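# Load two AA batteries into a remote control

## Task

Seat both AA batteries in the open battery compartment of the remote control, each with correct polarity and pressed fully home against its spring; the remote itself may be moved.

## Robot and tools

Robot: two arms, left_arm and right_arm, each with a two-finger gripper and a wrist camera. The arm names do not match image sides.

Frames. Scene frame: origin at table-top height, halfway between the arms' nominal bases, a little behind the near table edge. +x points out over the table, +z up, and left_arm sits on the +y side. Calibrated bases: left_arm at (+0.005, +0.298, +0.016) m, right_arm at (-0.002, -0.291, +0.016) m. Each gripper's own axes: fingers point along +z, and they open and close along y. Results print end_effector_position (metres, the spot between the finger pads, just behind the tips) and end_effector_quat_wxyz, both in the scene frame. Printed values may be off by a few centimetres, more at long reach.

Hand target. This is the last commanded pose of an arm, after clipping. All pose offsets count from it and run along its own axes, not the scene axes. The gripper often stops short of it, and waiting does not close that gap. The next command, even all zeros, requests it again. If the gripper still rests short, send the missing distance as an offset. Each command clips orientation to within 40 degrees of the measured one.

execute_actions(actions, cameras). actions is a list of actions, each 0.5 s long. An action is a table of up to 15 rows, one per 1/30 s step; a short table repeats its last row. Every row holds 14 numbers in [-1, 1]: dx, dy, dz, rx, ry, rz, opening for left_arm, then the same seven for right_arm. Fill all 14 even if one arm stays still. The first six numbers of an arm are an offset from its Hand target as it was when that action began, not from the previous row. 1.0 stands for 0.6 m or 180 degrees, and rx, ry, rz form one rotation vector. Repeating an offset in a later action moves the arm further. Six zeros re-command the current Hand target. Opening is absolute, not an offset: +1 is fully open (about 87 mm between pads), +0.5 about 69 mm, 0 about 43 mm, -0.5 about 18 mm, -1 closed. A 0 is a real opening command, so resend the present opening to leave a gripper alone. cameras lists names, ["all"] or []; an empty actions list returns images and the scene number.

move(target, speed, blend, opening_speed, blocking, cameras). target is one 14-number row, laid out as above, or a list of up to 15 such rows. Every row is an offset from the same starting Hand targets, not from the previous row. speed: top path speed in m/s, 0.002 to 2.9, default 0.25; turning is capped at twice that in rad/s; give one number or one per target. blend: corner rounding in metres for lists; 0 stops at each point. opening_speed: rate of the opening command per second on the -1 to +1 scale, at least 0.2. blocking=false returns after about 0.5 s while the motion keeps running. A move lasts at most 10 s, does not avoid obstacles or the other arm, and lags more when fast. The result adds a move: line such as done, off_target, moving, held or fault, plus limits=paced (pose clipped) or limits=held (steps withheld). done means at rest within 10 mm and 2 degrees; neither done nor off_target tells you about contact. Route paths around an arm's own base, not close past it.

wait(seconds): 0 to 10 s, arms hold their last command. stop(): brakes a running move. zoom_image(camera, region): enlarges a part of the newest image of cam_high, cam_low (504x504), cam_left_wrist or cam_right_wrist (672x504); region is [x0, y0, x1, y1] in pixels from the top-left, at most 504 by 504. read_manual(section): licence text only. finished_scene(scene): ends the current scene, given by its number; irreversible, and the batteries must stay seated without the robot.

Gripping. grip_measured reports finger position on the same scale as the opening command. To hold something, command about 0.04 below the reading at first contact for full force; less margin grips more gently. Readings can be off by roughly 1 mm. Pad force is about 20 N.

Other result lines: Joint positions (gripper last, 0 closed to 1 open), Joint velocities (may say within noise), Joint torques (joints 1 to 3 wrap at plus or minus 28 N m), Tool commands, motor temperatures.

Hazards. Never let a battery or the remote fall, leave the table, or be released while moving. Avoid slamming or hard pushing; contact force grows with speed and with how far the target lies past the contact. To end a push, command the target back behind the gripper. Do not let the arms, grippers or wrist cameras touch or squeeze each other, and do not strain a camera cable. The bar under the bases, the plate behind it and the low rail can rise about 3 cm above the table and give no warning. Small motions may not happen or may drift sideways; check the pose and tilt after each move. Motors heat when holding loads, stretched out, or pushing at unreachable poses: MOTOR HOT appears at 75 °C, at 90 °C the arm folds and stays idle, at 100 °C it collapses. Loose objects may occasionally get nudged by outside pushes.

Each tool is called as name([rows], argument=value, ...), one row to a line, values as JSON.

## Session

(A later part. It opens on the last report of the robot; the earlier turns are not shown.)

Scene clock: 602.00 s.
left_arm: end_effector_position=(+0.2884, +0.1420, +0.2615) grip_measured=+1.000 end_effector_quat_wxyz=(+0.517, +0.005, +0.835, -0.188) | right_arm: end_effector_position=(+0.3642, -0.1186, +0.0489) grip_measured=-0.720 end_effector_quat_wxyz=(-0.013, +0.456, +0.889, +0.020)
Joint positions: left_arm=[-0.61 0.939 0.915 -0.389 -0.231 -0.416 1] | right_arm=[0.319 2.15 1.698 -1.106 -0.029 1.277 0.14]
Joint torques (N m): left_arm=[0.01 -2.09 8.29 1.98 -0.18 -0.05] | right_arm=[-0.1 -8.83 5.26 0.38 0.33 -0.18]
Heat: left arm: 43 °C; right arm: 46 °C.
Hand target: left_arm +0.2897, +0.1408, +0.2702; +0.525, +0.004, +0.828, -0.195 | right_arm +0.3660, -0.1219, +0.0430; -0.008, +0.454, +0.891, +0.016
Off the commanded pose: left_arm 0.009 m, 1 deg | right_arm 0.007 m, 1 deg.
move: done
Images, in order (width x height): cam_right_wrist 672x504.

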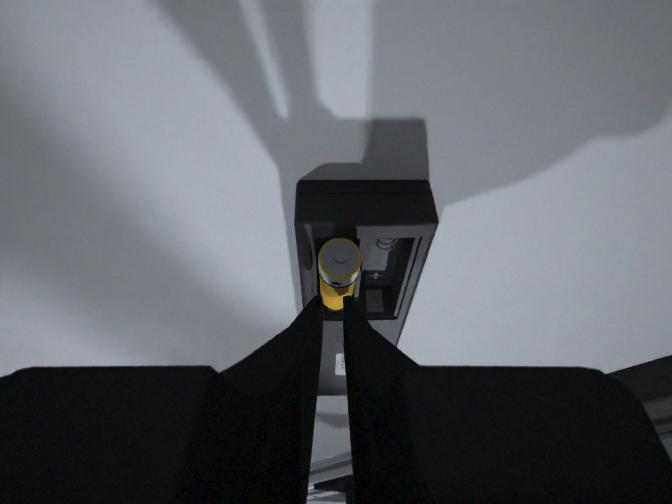

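move([
  [0,0,0,0,0,0,1,0.000,-0.004,0.04,0,0,0.0,-0.72],
  [0,0,0,0,0,0,1,0.014,-0.004,0.045,0,0,0.0,-0.72],
], speed=[0.05,0.03], cameras=["cam_right_wrist","cam_left_wrist","cam_low"])

zoom_image(camera="cam_right_wrist", region=[240, 180, 440, 350])

zoom_image(camera="cam_low", region=[180, 250, 280, 310])

Scene clock: 613.43 s.
left_arm: end_effector_position=(+0.2884, +0.1420, +0.2615) grip_measured=+1.000 end_effector_quat_wxyz=(+0.517, +0.005, +0.835, -0.188) | right_arm: end_effector_position=(+0.3607, -0.1193, +0.0421) grip_measured=-0.719 end_effector_quat_wxyz=(-0.013, +0.457, +0.889, +0.030)
Joint positions: left_arm=[-0.61 0.939 0.915 -0.389 -0.231 -0.416 1] | right_arm=[0.314 2.129 1.635 -1.05 -0.043 1.273 0.141]
Joint torques (N m): left_arm=[0.01 -2.07 8.31 1.97 -0.18 -0.05] | right_arm=[2.15 -6.42 2.22 0.89 0.47 0.06]
Heat: left arm: 43 °C; right arm: 46 °C.
Hand target: left_arm +0.2897, +0.1408, +0.2702; +0.525, +0.004, +0.828, -0.195 | right_arm +0.3593, -0.1155, +0.0162; -0.008, +0.454, +0.891, +0.016
Off the commanded pose: left_arm 0.009 m, 1 deg | right_arm 0.026 m, 2 deg.
move: off_target (right_arm)
Images, in order (width x height): cam_low 504x504, cam_left_wrist 672x504, cam_right_wrist 672x504.

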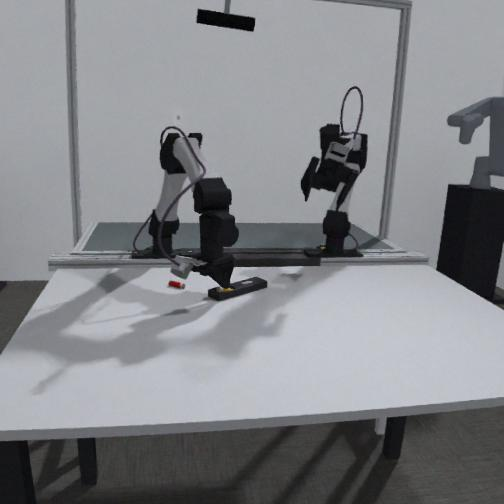

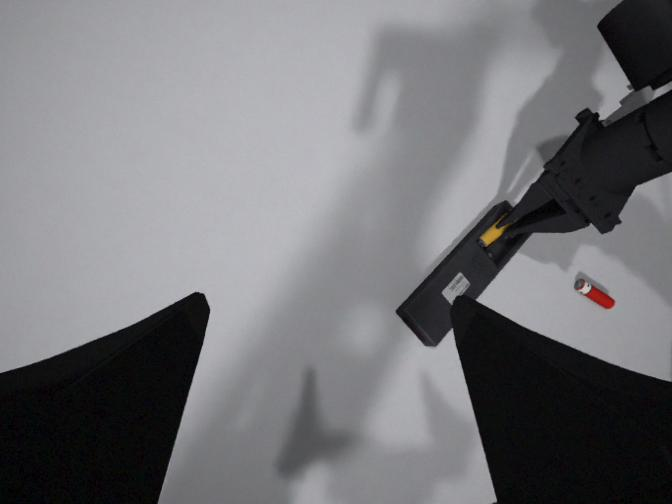

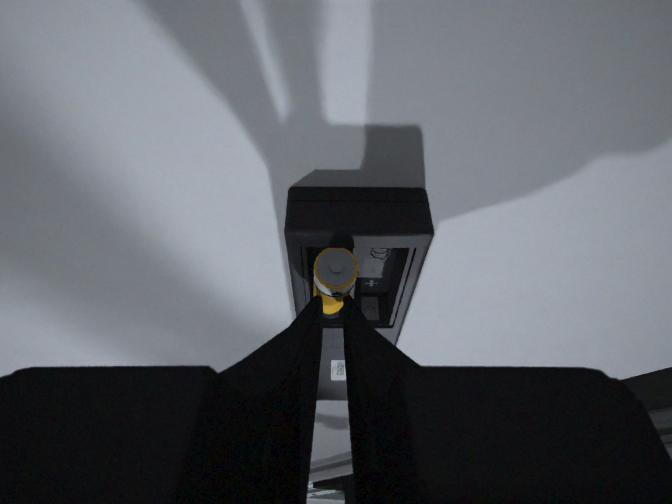

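Scaled by 2.520.

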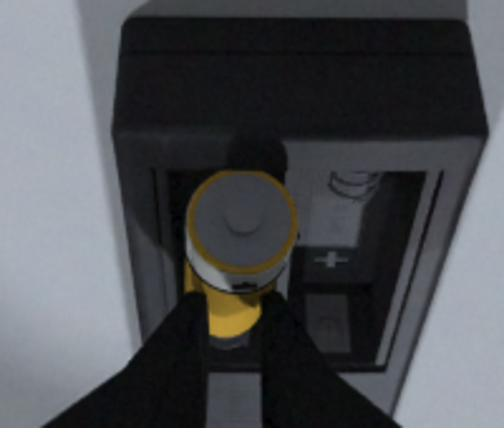

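Scaled by 5.040.

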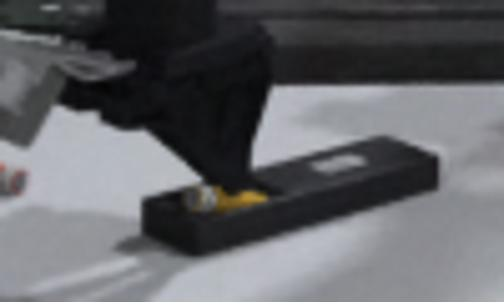

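move([
  [0,0,0,0,0,0,1,0.0,0.0,-0.01,0,0,0.0,-0.85],
  [0,0,0,0,0,0,1,0.03,0.0,-0.005,0,0,0.0,-0.85],
], speed=[0.05,0.03], cameras=["cam_right_wrist","cam_left_wrist","cam_low"])

zoom_image(camera="cam_right_wrist", region=[240, 180, 440, 350])

zoom_image(camera="cam_low", region=[180, 250, 280, 310])

zoom_image(camera="cam_left_wrist", region=[450, 150, 600, 280])

Scene clock: 636.50 s.
left_arm: end_effector_position=(+0.2884, +0.1420, +0.2615) grip_measured=+1.000 end_effector_quat_wxyz=(+0.517, +0.005, +0.835, -0.188) | right_arm: end_effector_position=(+0.3492, -0.0992, +0.0365) grip_measured=-0.849 end_effector_quat_wxyz=(-0.018, +0.451, +0.892, +0.031)
Joint positions: left_arm=[-0.61 0.939 0.915 -0.389 -0.231 -0.416 1] | right_arm=[0.367 2.127 1.606 -1.026 -0.05 1.314 0.075]
Joint torques (N m): left_arm=[-0.03 -2.11 8.31 1.99 -0.18 -0.05] | right_arm=[1.2 -7.64 3.19 0.65 0.54 0.08]
Heat: left arm: 43 °C; right arm: 45 °C.
Hand target: left_arm +0.2897, +0.1408, +0.2702; +0.525, +0.004, +0.828, -0.195 | right_arm +0.3486, -0.1011, +0.0197; -0.008, +0.454, +0.891, +0.016
Off the commanded pose: left_arm 0.009 m, 1 deg | right_arm 0.017 m, 2 deg.
move: off_target (right_arm)
Images, in order (width x height): cam_low 504x504, cam_left_wrist 672x504, cam_right_wrist 672x504.

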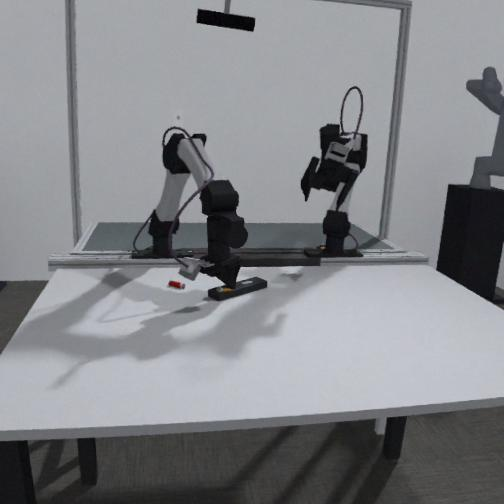

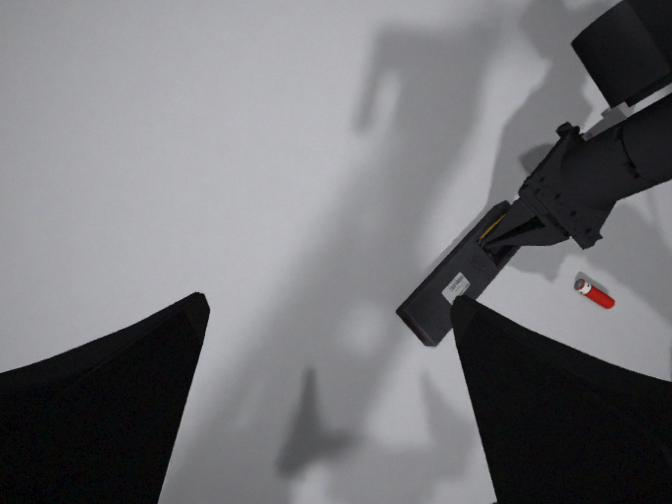

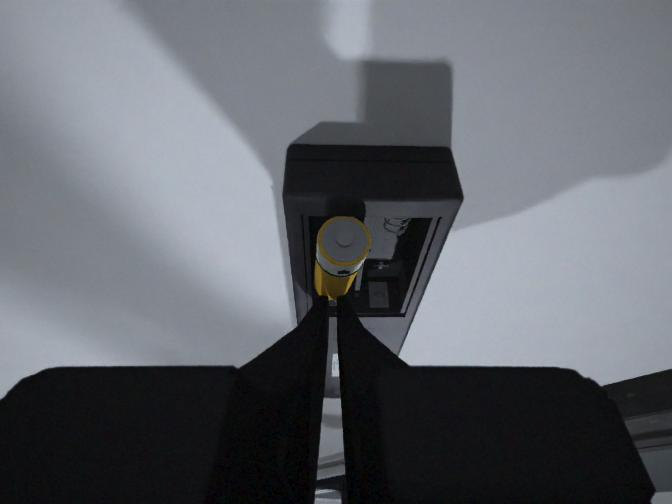

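Scaled by 2.520.

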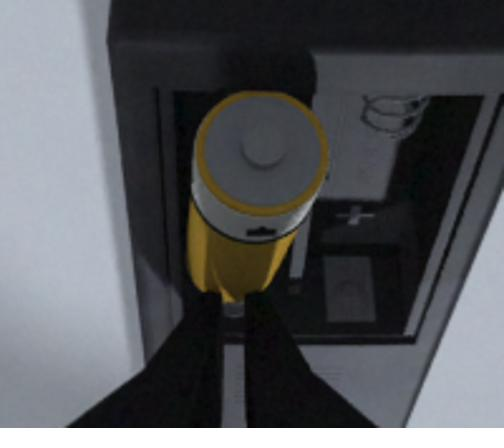

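Scaled by 5.040.

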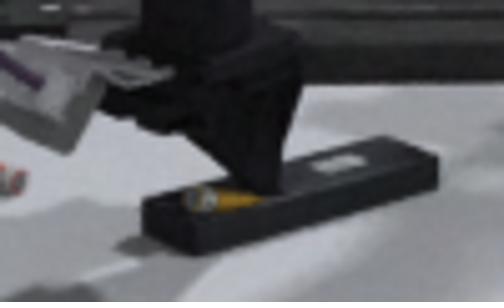

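Scaled by 3.360.

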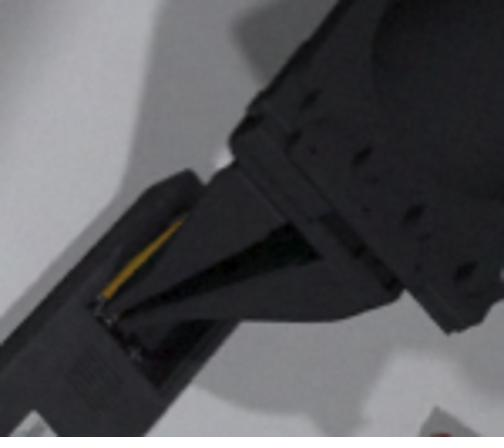

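move([
  [0,0,0,0,0,0,1,0.0,0.0,-0.07,0,0,0.0,-0.85],
  [0,0,0,0,0,0,1,-0.035,-0.002,-0.07,0,0,0.0,-0.4],
  [0,0,0,0,0,0,1,-0.035,-0.002,-0.05,0,0,0.0,-0.4],
], speed=[0.08,0.08,0.05], cameras=["cam_right_wrist"])

zoom_image(camera="cam_right_wrist", region=[240, 180, 440, 380])

Scene clock: 658.07 s.
left_arm: end_effector_position=(+0.2884, +0.1420, +0.2615) grip_measured=+1.000 end_effector_quat_wxyz=(+0.517, +0.005, +0.835, -0.188) | right_arm: end_effector_position=(+0.3559, -0.1198, +0.0516) grip_measured=-0.400 end_effector_quat_wxyz=(-0.018, +0.460, +0.888, +0.016)
Joint positions: left_arm=[-0.61 0.939 0.915 -0.389 -0.231 -0.416 1] | right_arm=[0.321 2.127 1.671 -1.115 -0.032 1.287 0.3]
Joint torques (N m): left_arm=[-0.05 -2.1 8.31 1.98 -0.18 -0.06] | right_arm=[0.61 -8.85 6.26 0.4 0.36 -0.18]
Heat: left arm: 43 °C; right arm: 44 °C.
Hand target: left_arm +0.2897, +0.1408, +0.2702; +0.525, +0.004, +0.828, -0.195 | right_arm +0.3599, -0.1198, +0.0490; -0.008, +0.454, +0.891, +0.016
Off the commanded pose: left_arm 0.009 m, 1 deg | right_arm 0.005 m, 1 deg.
move: done; target 2's new opening was sent with right_arm's hand 0.011 m and 2 deg from that target
Images, in order (width x height): cam_right_wrist 672x504.

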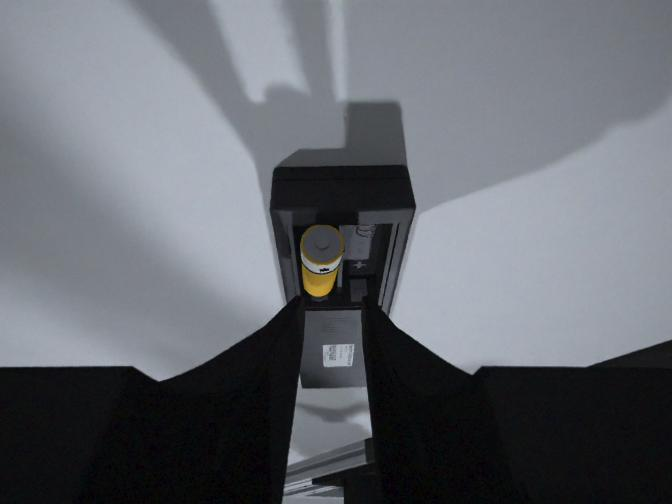

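Scaled by 2.520.

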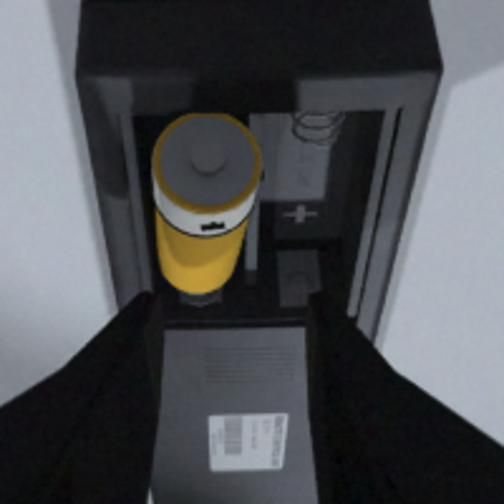

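move([
  [0,0,0,0,0,0,1,-0.003,0.007,0.0,0,0,0.0,-0.4],
  [0,0,0,0,0,0,1,-0.003,0.007,0.023,0,0,0.0,-0.4],
  [0,0,0,0,0,0,1,-0.003,0.007,0.023,0,0,0.0,-0.75],
], speed=[0.08,0.05,0.05], opening_speed=0.5, cameras=["cam_right_wrist"])

zoom_image(camera="cam_right_wrist", region=[240, 180, 440, 380])

Scene clock: 670.43 s.
left_arm: end_effector_position=(+0.2884, +0.1420, +0.2615) grip_measured=+1.000 end_effector_quat_wxyz=(+0.517, +0.005, +0.835, -0.188) | right_arm: end_effector_position=(+0.3623, -0.1174, +0.0401) grip_measured=-0.607 end_effector_quat_wxyz=(-0.016, +0.459, +0.888, +0.019)
Joint positions: left_arm=[-0.61 0.939 0.915 -0.389 -0.231 -0.416 1] | right_arm=[0.321 2.156 1.671 -1.077 -0.032 1.285 0.196]
Joint torques (N m): left_arm=[-0.01 -2.11 8.27 1.98 -0.17 -0.06] | right_arm=[0.54 -8.85 5.64 0.41 0.37 -0.16]
Heat: left arm: 43 °C; right arm: 44 °C.
Hand target: left_arm +0.2897, +0.1408, +0.2702; +0.525, +0.004, +0.828, -0.195 | right_arm +0.3644, -0.1183, +0.0353; -0.008, +0.454, +0.891, +0.016
Off the commanded pose: left_arm 0.009 m, 1 deg | right_arm 0.005 m, 1 deg.
move: done
Images, in order (width x height): cam_right_wrist 672x504.

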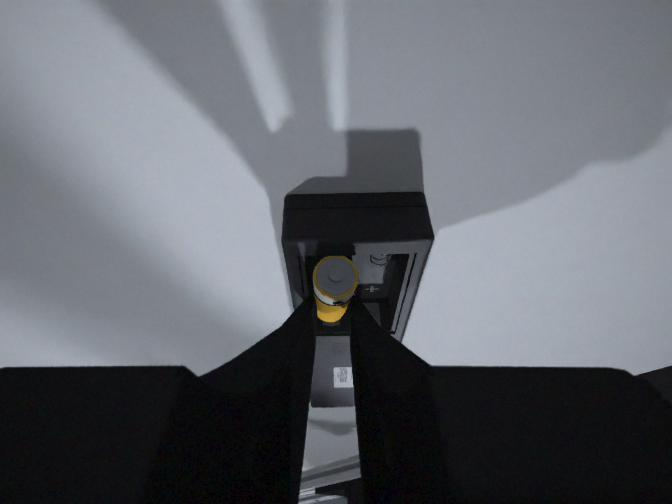

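Scaled by 2.520.

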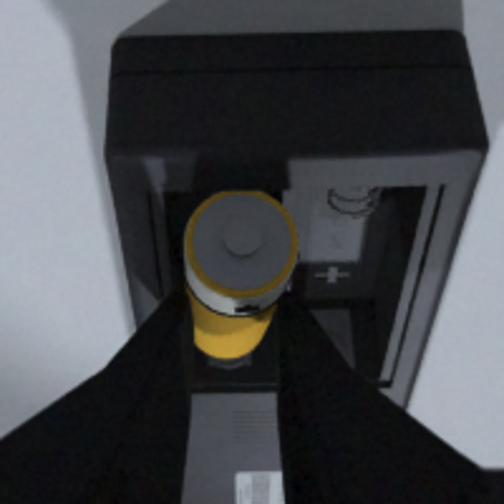

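move([
  [0,0,0,0,0,0,1,0.022,0.004,0.0,0,0,0.0,-0.75],
  [0,0,0,0,0,0,1,0.024,0.004,0.012,0,0.05,0.0,-0.75],
], speed=[0.04,0.04], cameras=["cam_right_wrist","cam_left_wrist","cam_low"])

zoom_image(camera="cam_right_wrist", region=[240, 180, 440, 380])

zoom_image(camera="cam_low", region=[180, 250, 280, 310])

zoom_image(camera="cam_left_wrist", region=[450, 150, 600, 280])

Scene clock: 682.13 s.
left_arm: end_effector_position=(+0.2884, +0.1420, +0.2615) grip_measured=+1.000 end_effector_quat_wxyz=(+0.517, +0.005, +0.835, -0.188) | right_arm: end_effector_position=(+0.3609, -0.1140, +0.0393) grip_measured=-0.608 end_effector_quat_wxyz=(-0.059, +0.458, +0.885, +0.050)
Joint positions: left_arm=[-0.61 0.939 0.915 -0.389 -0.231 -0.416 1] | right_arm=[0.287 2.179 1.681 -1.084 -0.136 1.251 0.196]
Joint torques (N m): left_arm=[-0.05 -2.09 8.29 1.98 -0.18 -0.05] | right_arm=[1.26 -6.54 6.83 0.27 -0.13 -0.14]
Heat: left arm: 43 °C; right arm: 45 °C.
Hand target: left_arm +0.2897, +0.1408, +0.2702; +0.525, +0.004, +0.828, -0.195 | right_arm +0.3580, -0.1050, +0.0286; -0.077, +0.452, +0.887, +0.052
Off the commanded pose: left_arm 0.009 m, 1 deg | right_arm 0.014 m, 2 deg.
move: off_target (right_arm)
Images, in order (width x height): cam_low 504x504, cam_left_wrist 672x504, cam_right_wrist 672x504.

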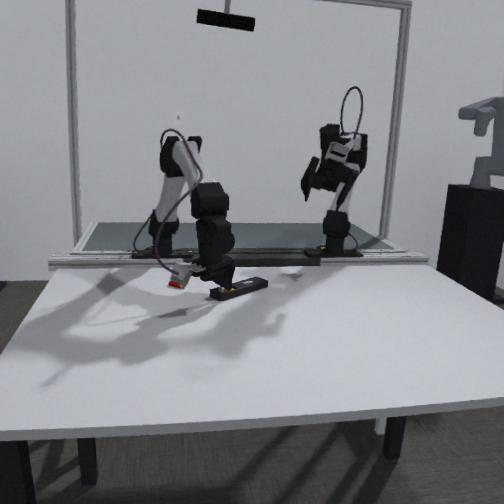

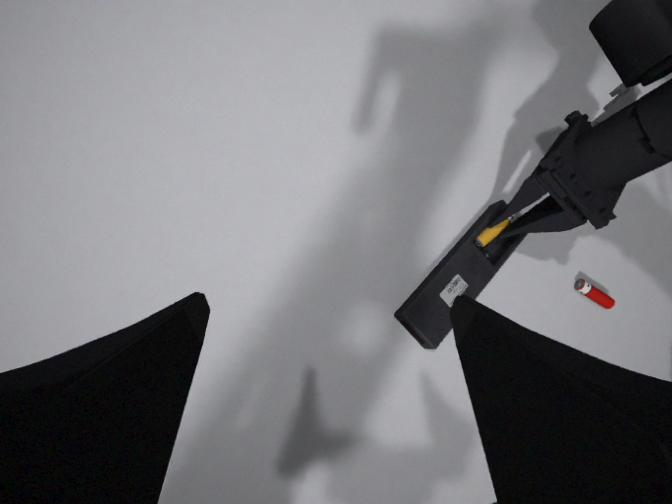

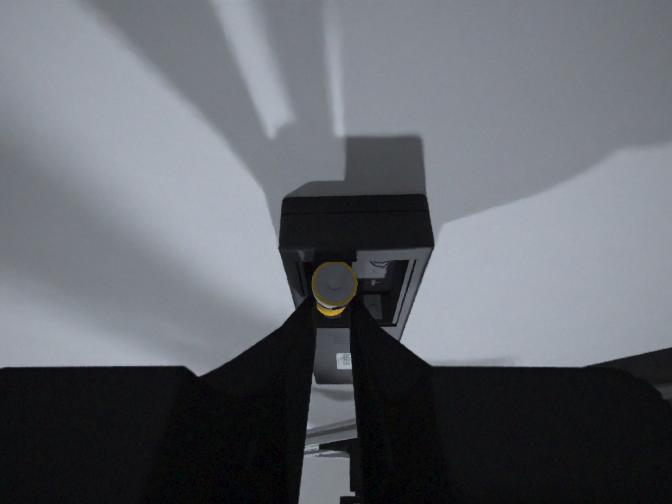

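Scaled by 2.520.

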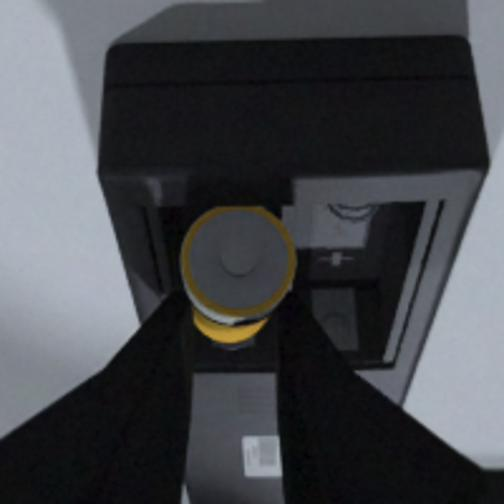

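Scaled by 5.040.

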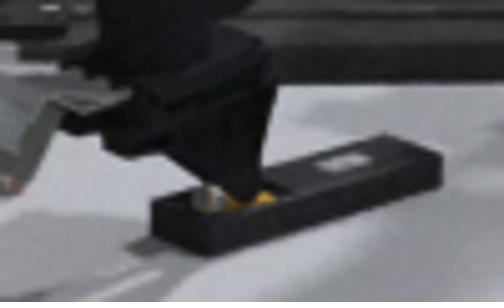

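Scaled by 3.360.

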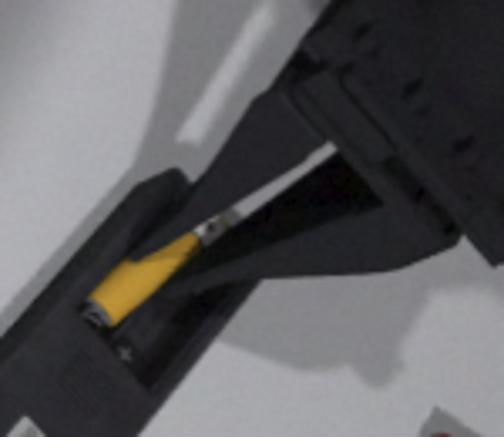

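move([
  [0,0,0,0,0,0,1,0.01,0.002,0.004,0,0.07,0.0,-0.8],
  [0,0,0,0,0,0,1,0.01,0.002,0.004,0,0.07,0.0,-0.4],
], speed=[0.04,0.04], cameras=["cam_right_wrist","cam_left_wrist","cam_low"])

zoom_image(camera="cam_right_wrist", region=[240, 180, 440, 380])

zoom_image(camera="cam_low", region=[180, 250, 280, 310])

zoom_image(camera="cam_left_wrist", region=[450, 150, 600, 280])

Scene clock: 695.07 s.
left_arm: end_effector_position=(+0.2884, +0.1420, +0.2615) grip_measured=+1.000 end_effector_quat_wxyz=(+0.517, +0.005, +0.835, -0.188) | right_arm: end_effector_position=(+0.3565, -0.1025, +0.0376) grip_measured=-0.400 end_effector_quat_wxyz=(-0.169, +0.449, +0.870, +0.108)
Joint positions: left_arm=[-0.61 0.939 0.915 -0.389 -0.231 -0.416 1] | right_arm=[0.226 2.285 1.759 -1.161 -0.37 1.168 0.3]
Joint torques (N m): left_arm=[-0.02 -2.1 8.27 1.99 -0.18 -0.06] | right_arm=[1.22 -7.56 6.72 0.08 0.07 -0.15]
Heat: left arm: 43 °C; right arm: 45 °C.
Hand target: left_arm +0.2897, +0.1408, +0.2702; +0.525, +0.004, +0.828, -0.195 | right_arm +0.3553, -0.0992, +0.0274; -0.174, +0.443, +0.873, +0.101
Off the commanded pose: left_arm 0.009 m, 1 deg | right_arm 0.011 m, 1 deg.
move: off_target (right_arm); target 2's new opening was sent with right_arm's hand 0.012 m and 2 deg from that target
Images, in order (width x height): cam_low 504x504, cam_left_wrist 672x504, cam_right_wrist 672x504.

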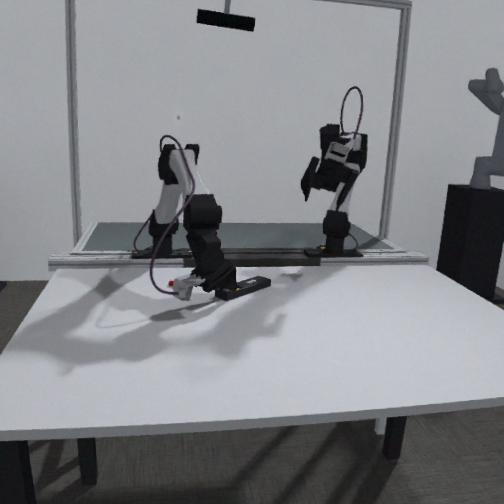

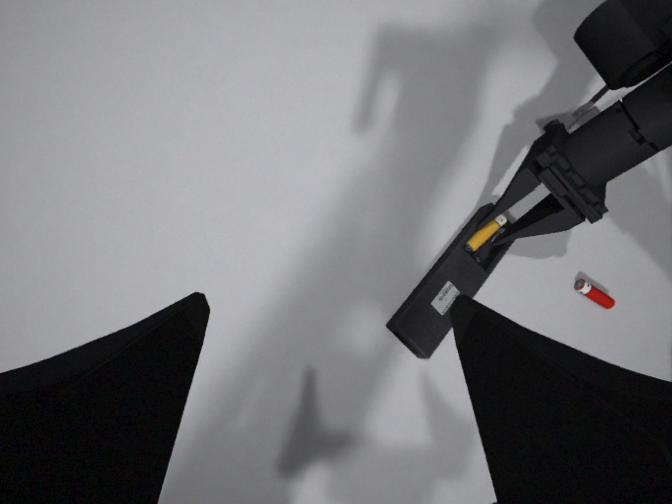

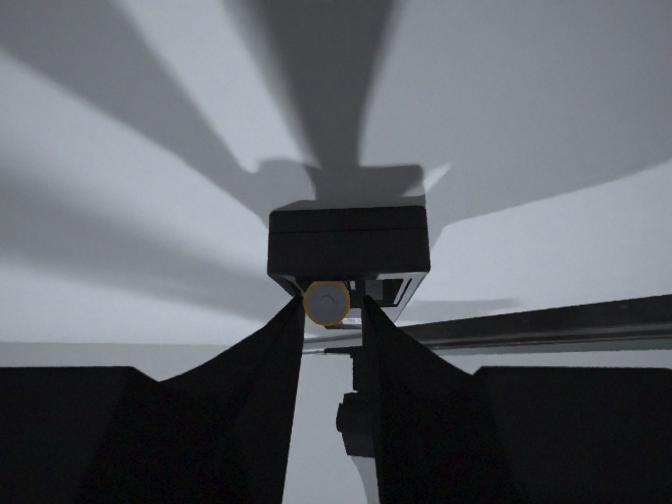

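Scaled by 2.520.

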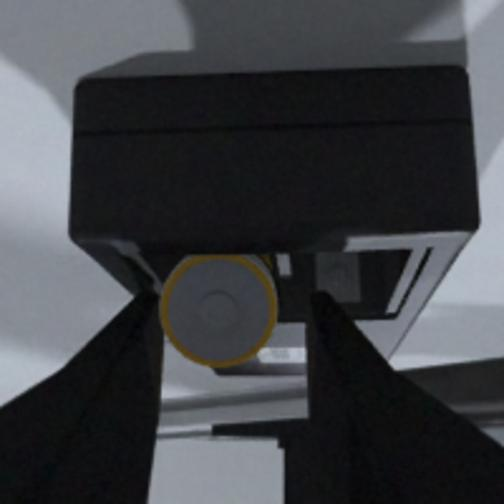

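Scaled by 5.040.

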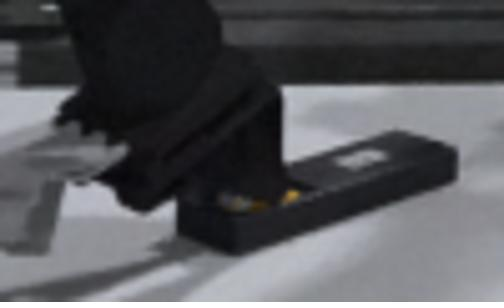

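Scaled by 3.360.

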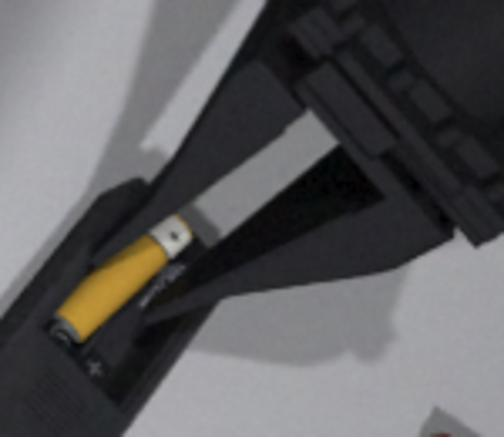

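move([
  [0,0,0,0,0,0,1,-0.03,0,-0.05,0,-0.06,0.0,-0.4],
  [0,0,0,0,0,0,1,-0.05,0,-0.09,0,-0.12,0.0,-0.72],
], speed=[0.08,0.08], cameras=["cam_right_wrist","cam_left_wrist","cam_low"])

zoom_image(camera="cam_right_wrist", region=[240, 180, 440, 380])

zoom_image(camera="cam_low", region=[180, 250, 280, 310])

zoom_image(camera="cam_left_wrist", region=[450, 150, 600, 280])

Scene clock: 706.77 s.
left_arm: end_effector_position=(+0.2884, +0.1420, +0.2615) grip_measured=+1.000 end_effector_quat_wxyz=(+0.517, +0.005, +0.835, -0.188) | right_arm: end_effector_position=(+0.3706, -0.1424, +0.0415) grip_measured=-0.711 end_effector_quat_wxyz=(-0.041, +0.453, +0.891, -0.002)
Joint positions: left_arm=[-0.61 0.939 0.915 -0.389 -0.231 -0.416 1] | right_arm=[0.257 2.228 1.789 -1.193 -0.036 1.207 0.145]
Joint torques (N m): left_arm=[-0.06 -2.1 8.27 1.99 -0.18 -0.06] | right_arm=[0.98 -13.44 9.05 0.11 0.38 0.04]
Heat: left arm: 44 °C; right arm: 46 °C.
Hand target: left_arm +0.2897, +0.1408, +0.2702; +0.525, +0.004, +0.828, -0.195 | right_arm +0.3833, -0.1392, +0.0652; -0.008, +0.454, +0.891, +0.016
Off the commanded pose: left_arm 0.009 m, 1 deg | right_arm 0.027 m, 4 deg.
move: off_target (right_arm); target 2's new opening was sent with right_arm's hand 0.027 m and 4 deg from that target
Images, in order (width x height): cam_low 504x504, cam_left_wrist 672x504, cam_right_wrist 672x504.

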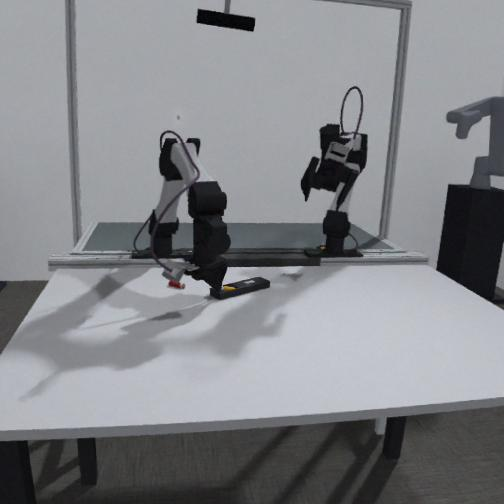

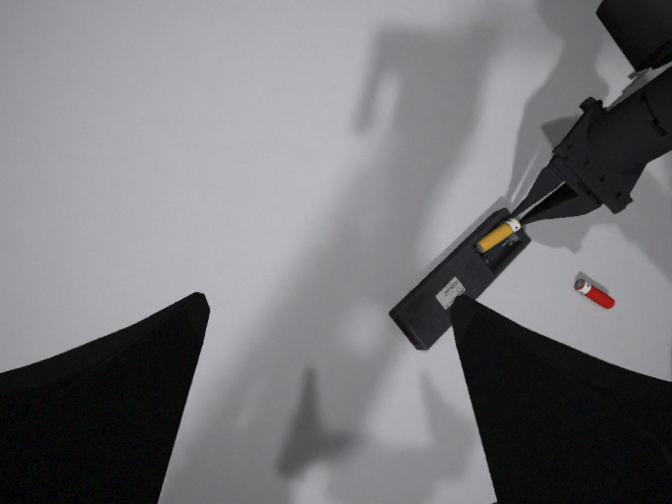

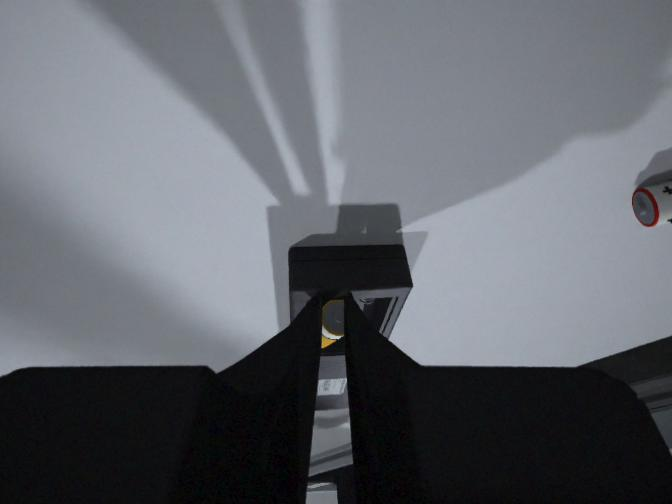

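Scaled by 2.520.

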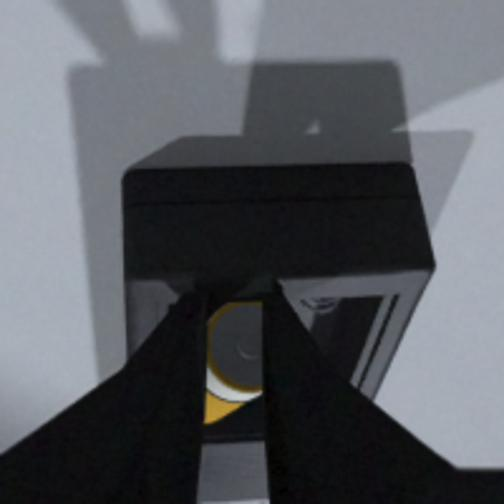

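Scaled by 5.040.

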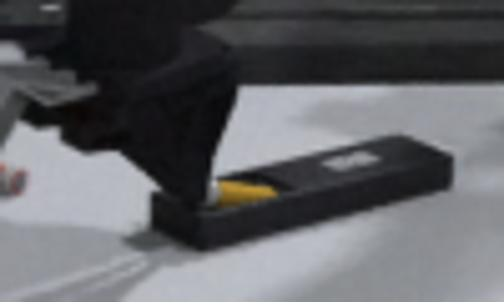

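Scaled by 3.360.

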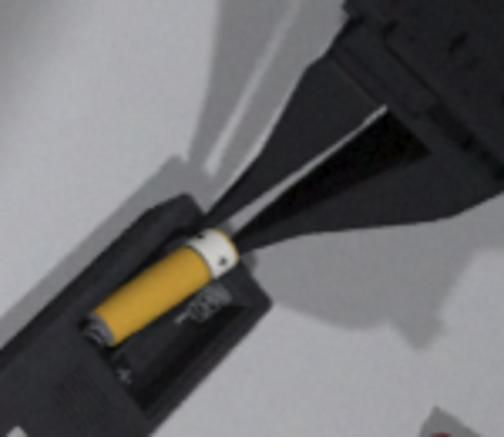

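move([
  [0,0,0,0,0,0,1,-0.01,0,-0.05,0,0,0.0,-0.45],
], speed=[0.08], cameras=["cam_right_wrist","cam_left_wrist","cam_low"])

zoom_image(camera="cam_right_wrist", region=[260, 180, 420, 330])

zoom_image(camera="cam_low", region=[180, 250, 280, 310])

zoom_image(camera="cam_left_wrist", region=[450, 150, 600, 280])

Scene clock: 715.93 s.
left_arm: end_effector_position=(+0.2884, +0.1420, +0.2615) grip_measured=+1.000 end_effector_quat_wxyz=(+0.517, +0.005, +0.835, -0.188) | right_arm: end_effector_position=(+0.3784, -0.1424, +0.0720) grip_measured=-0.450 end_effector_quat_wxyz=(-0.035, +0.454, +0.890, +0.003)
Joint positions: left_arm=[-0.61 0.939 0.915 -0.389 -0.231 -0.416 1] | right_arm=[0.254 2.224 1.907 -1.299 -0.034 1.207 0.275]
Joint torques (N m): left_arm=[-0.01 -2.06 8.32 2 -0.17 -0.05] | right_arm=[-0.06 -13.18 9.18 0.04 0.38 -0.11]
Heat: left arm: 44 °C; right arm: 49 °C.
Hand target: left_arm +0.2897, +0.1408, +0.2702; +0.525, +0.004, +0.828, -0.195 | right_arm +0.3868, -0.1452, +0.0950; -0.008, +0.455, +0.891, +0.016
Off the commanded pose: left_arm 0.009 m, 1 deg | right_arm 0.025 m, 3 deg.
move: off_target (right_arm)
Images, in order (width x height): cam_low 504x504, cam_left_wrist 672x504, cam_right_wrist 672x504.

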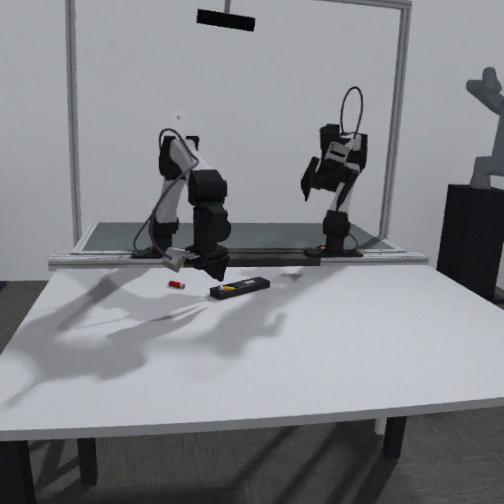

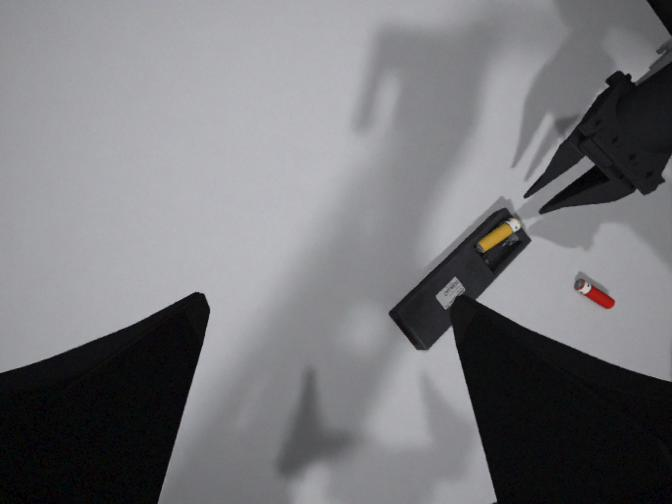

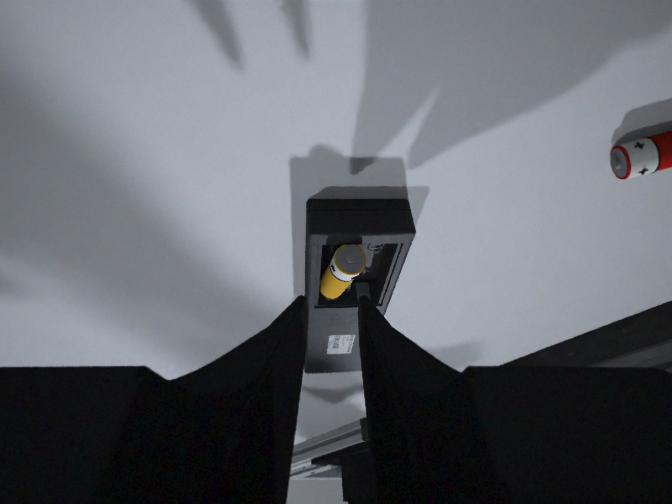

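Scaled by 3.150.

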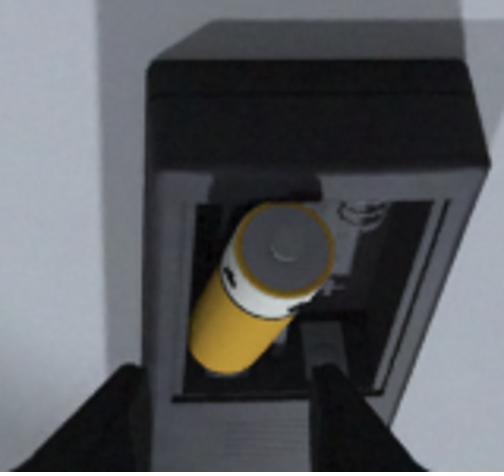

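Scaled by 5.040.

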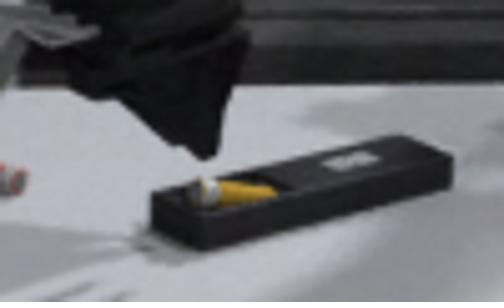

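Scaled by 3.360.

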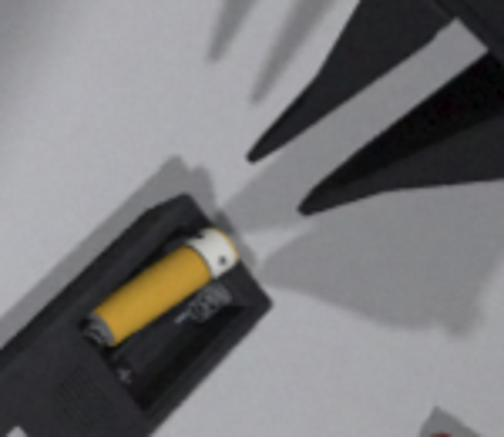

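move([
  [0,0,0,0,0,0,1,0.064,-0.0138,0.06,0,0,0.048,-0.4],
  [0,0,0,0,0,0,1,0.064,-0.0138,0.1,0,0,0.048,-0.4],
  [0,0,0,0,0,0,1,0.064,-0.0138,0.1,0,0,0.048,-0.75],
], speed=[0.08,0.05,0.05], opening_speed=0.6, cameras=["cam_right_wrist"])

zoom_image(camera="cam_right_wrist", region=[240, 180, 440, 380])

Scene clock: 741.00 s.
left_arm: end_effector_position=(+0.2884, +0.1420, +0.2615) grip_measured=+1.000 end_effector_quat_wxyz=(+0.517, +0.005, +0.835, -0.188) | right_arm: end_effector_position=(+0.3544, -0.1178, +0.0359) grip_measured=-0.582 end_effector_quat_wxyz=(-0.025, +0.519, +0.855, +0.010)
Joint positions: left_arm=[-0.61 0.939 0.915 -0.389 -0.231 -0.416 1] | right_arm=[0.323 2.133 1.615 -1.068 -0.034 1.423 0.209]
Joint torques (N m): left_arm=[0.01 -2.07 8.31 1.99 -0.18 -0.06] | right_arm=[0.95 -10.43 4.1 0.51 0.38 0.03]
Motor temperatures (°C): left_arm=[25 27 44 37 23 22 23] | right_arm=[23 57 41 23 24 22 24]
Heat: left arm: 44 °C; right arm: 57 °C.
Hand target: left_arm +0.2897, +0.1408, +0.2702; +0.525, +0.004, +0.828, -0.195 | right_arm +0.3575, -0.1168, +0.0359; -0.009, +0.520, +0.854, +0.015
Off the commanded pose: left_arm 0.009 m, 1 deg | right_arm 0.003 m, 2 deg.
move: done; target 3's new opening was sent with right_arm's hand 0.007 m and 3 deg from that target
Images, in order (width x height): cam_right_wrist 672x504.

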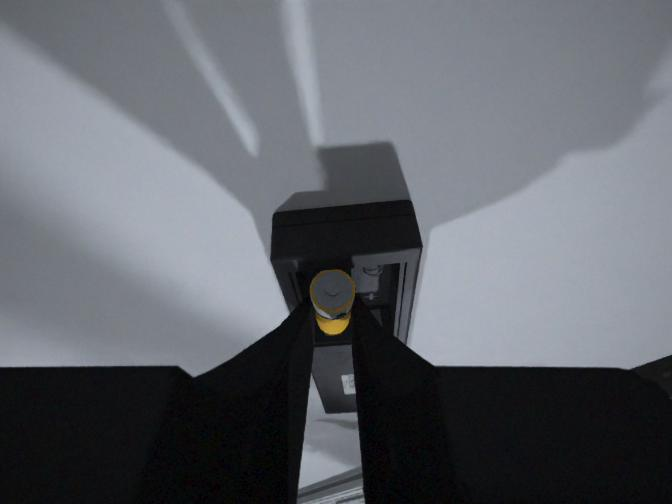

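Scaled by 2.520.

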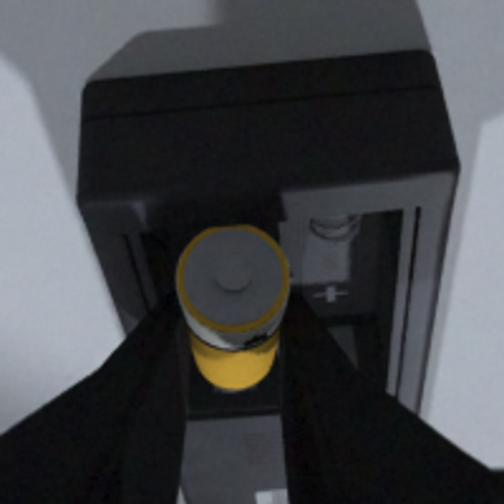

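move([
  [0,0,0,0,0,0,1,0.018,0.004,0,0,0,-0.04,-0.75],
  [0,0,0,0,0,0,1,0.024,0.004,0.015,0,0.05,-0.04,-0.75],
  [0,0,0,0,0,0,1,0.028,0.005,0.03,0,0.1,-0.04,-0.75],
], speed=0.05, cameras=["cam_right_wrist","cam_left_wrist","cam_low"])

zoom_image(camera="cam_right_wrist", region=[240, 180, 440, 380])

zoom_image(camera="cam_low", region=[180, 250, 280, 310])

zoom_image(camera="cam_left_wrist", region=[450, 150, 600, 280])

Scene clock: 756.10 s.
left_arm: end_effector_position=(+0.2884, +0.1420, +0.2615) grip_measured=+1.000 end_effector_quat_wxyz=(+0.517, +0.005, +0.835, -0.188) | right_arm: end_effector_position=(+0.3509, -0.1100, +0.0351) grip_measured=-0.581 end_effector_quat_wxyz=(-0.134, +0.467, +0.869, +0.094)
Joint positions: left_arm=[-0.61 0.939 0.915 -0.389 -0.231 -0.416 1] | right_arm=[0.236 2.208 1.652 -1.085 -0.303 1.221 0.209]
Joint torques (N m): left_arm=[-0.01 -2.06 8.34 1.98 -0.18 -0.06] | right_arm=[1.84 -5.81 6.2 0.48 -0.09 -0.17]
Motor temperatures (°C): left_arm=[25 27 44 37 23 22 23] | right_arm=[23 52 40 23 24 22 24]
Heat: left arm: 44 °C; right arm: 52 °C.
Hand target: left_arm +0.2897, +0.1408, +0.2702; +0.525, +0.004, +0.828, -0.195 | right_arm +0.3526, -0.0999, +0.0186; -0.141, +0.457, +0.873, +0.097
Off the commanded pose: left_arm 0.009 m, 1 deg | right_arm 0.020 m, 2 deg.
move: off_target (right_arm)
Images, in order (width x height): cam_low 504x504, cam_left_wrist 672x504, cam_right_wrist 672x504.

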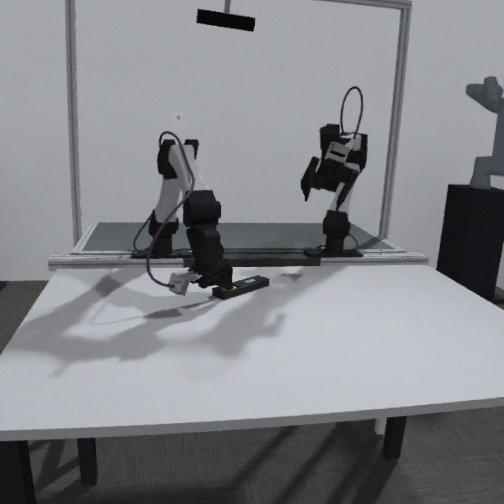

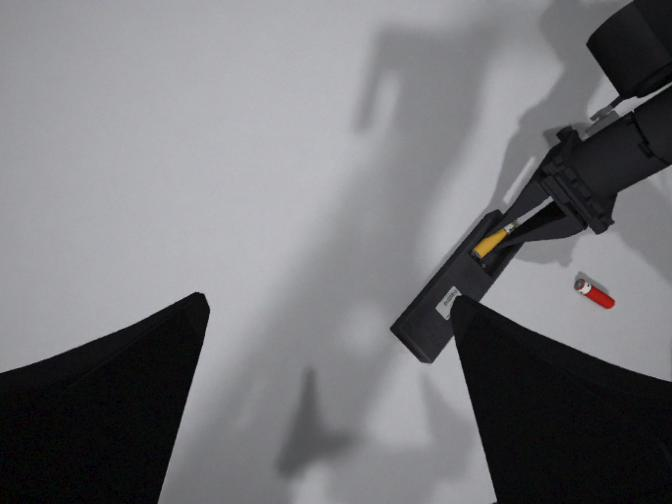

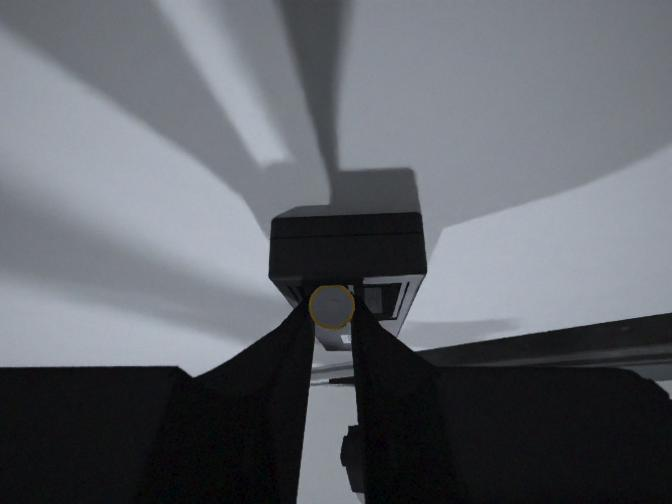

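Scaled by 2.520.

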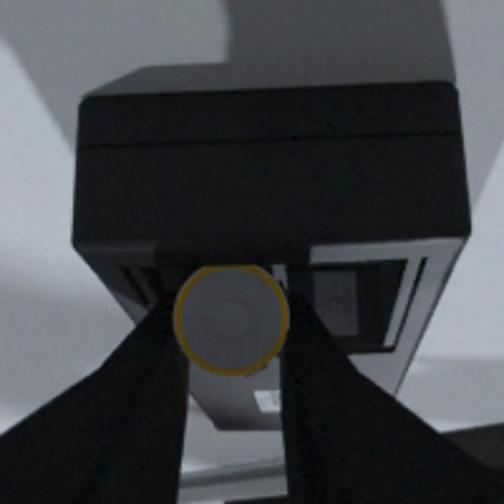

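Scaled by 5.040.

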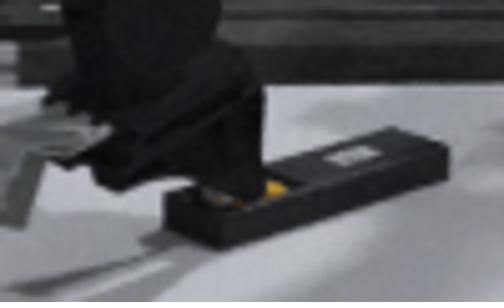

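Scaled by 3.360.

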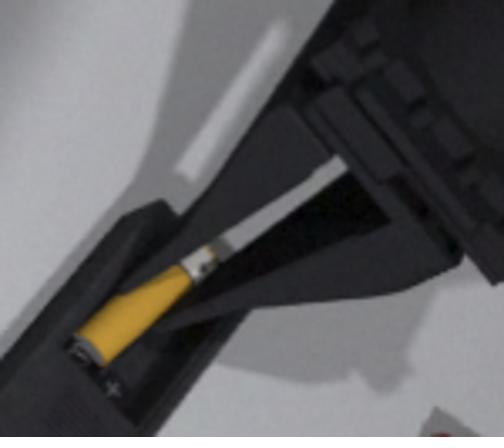

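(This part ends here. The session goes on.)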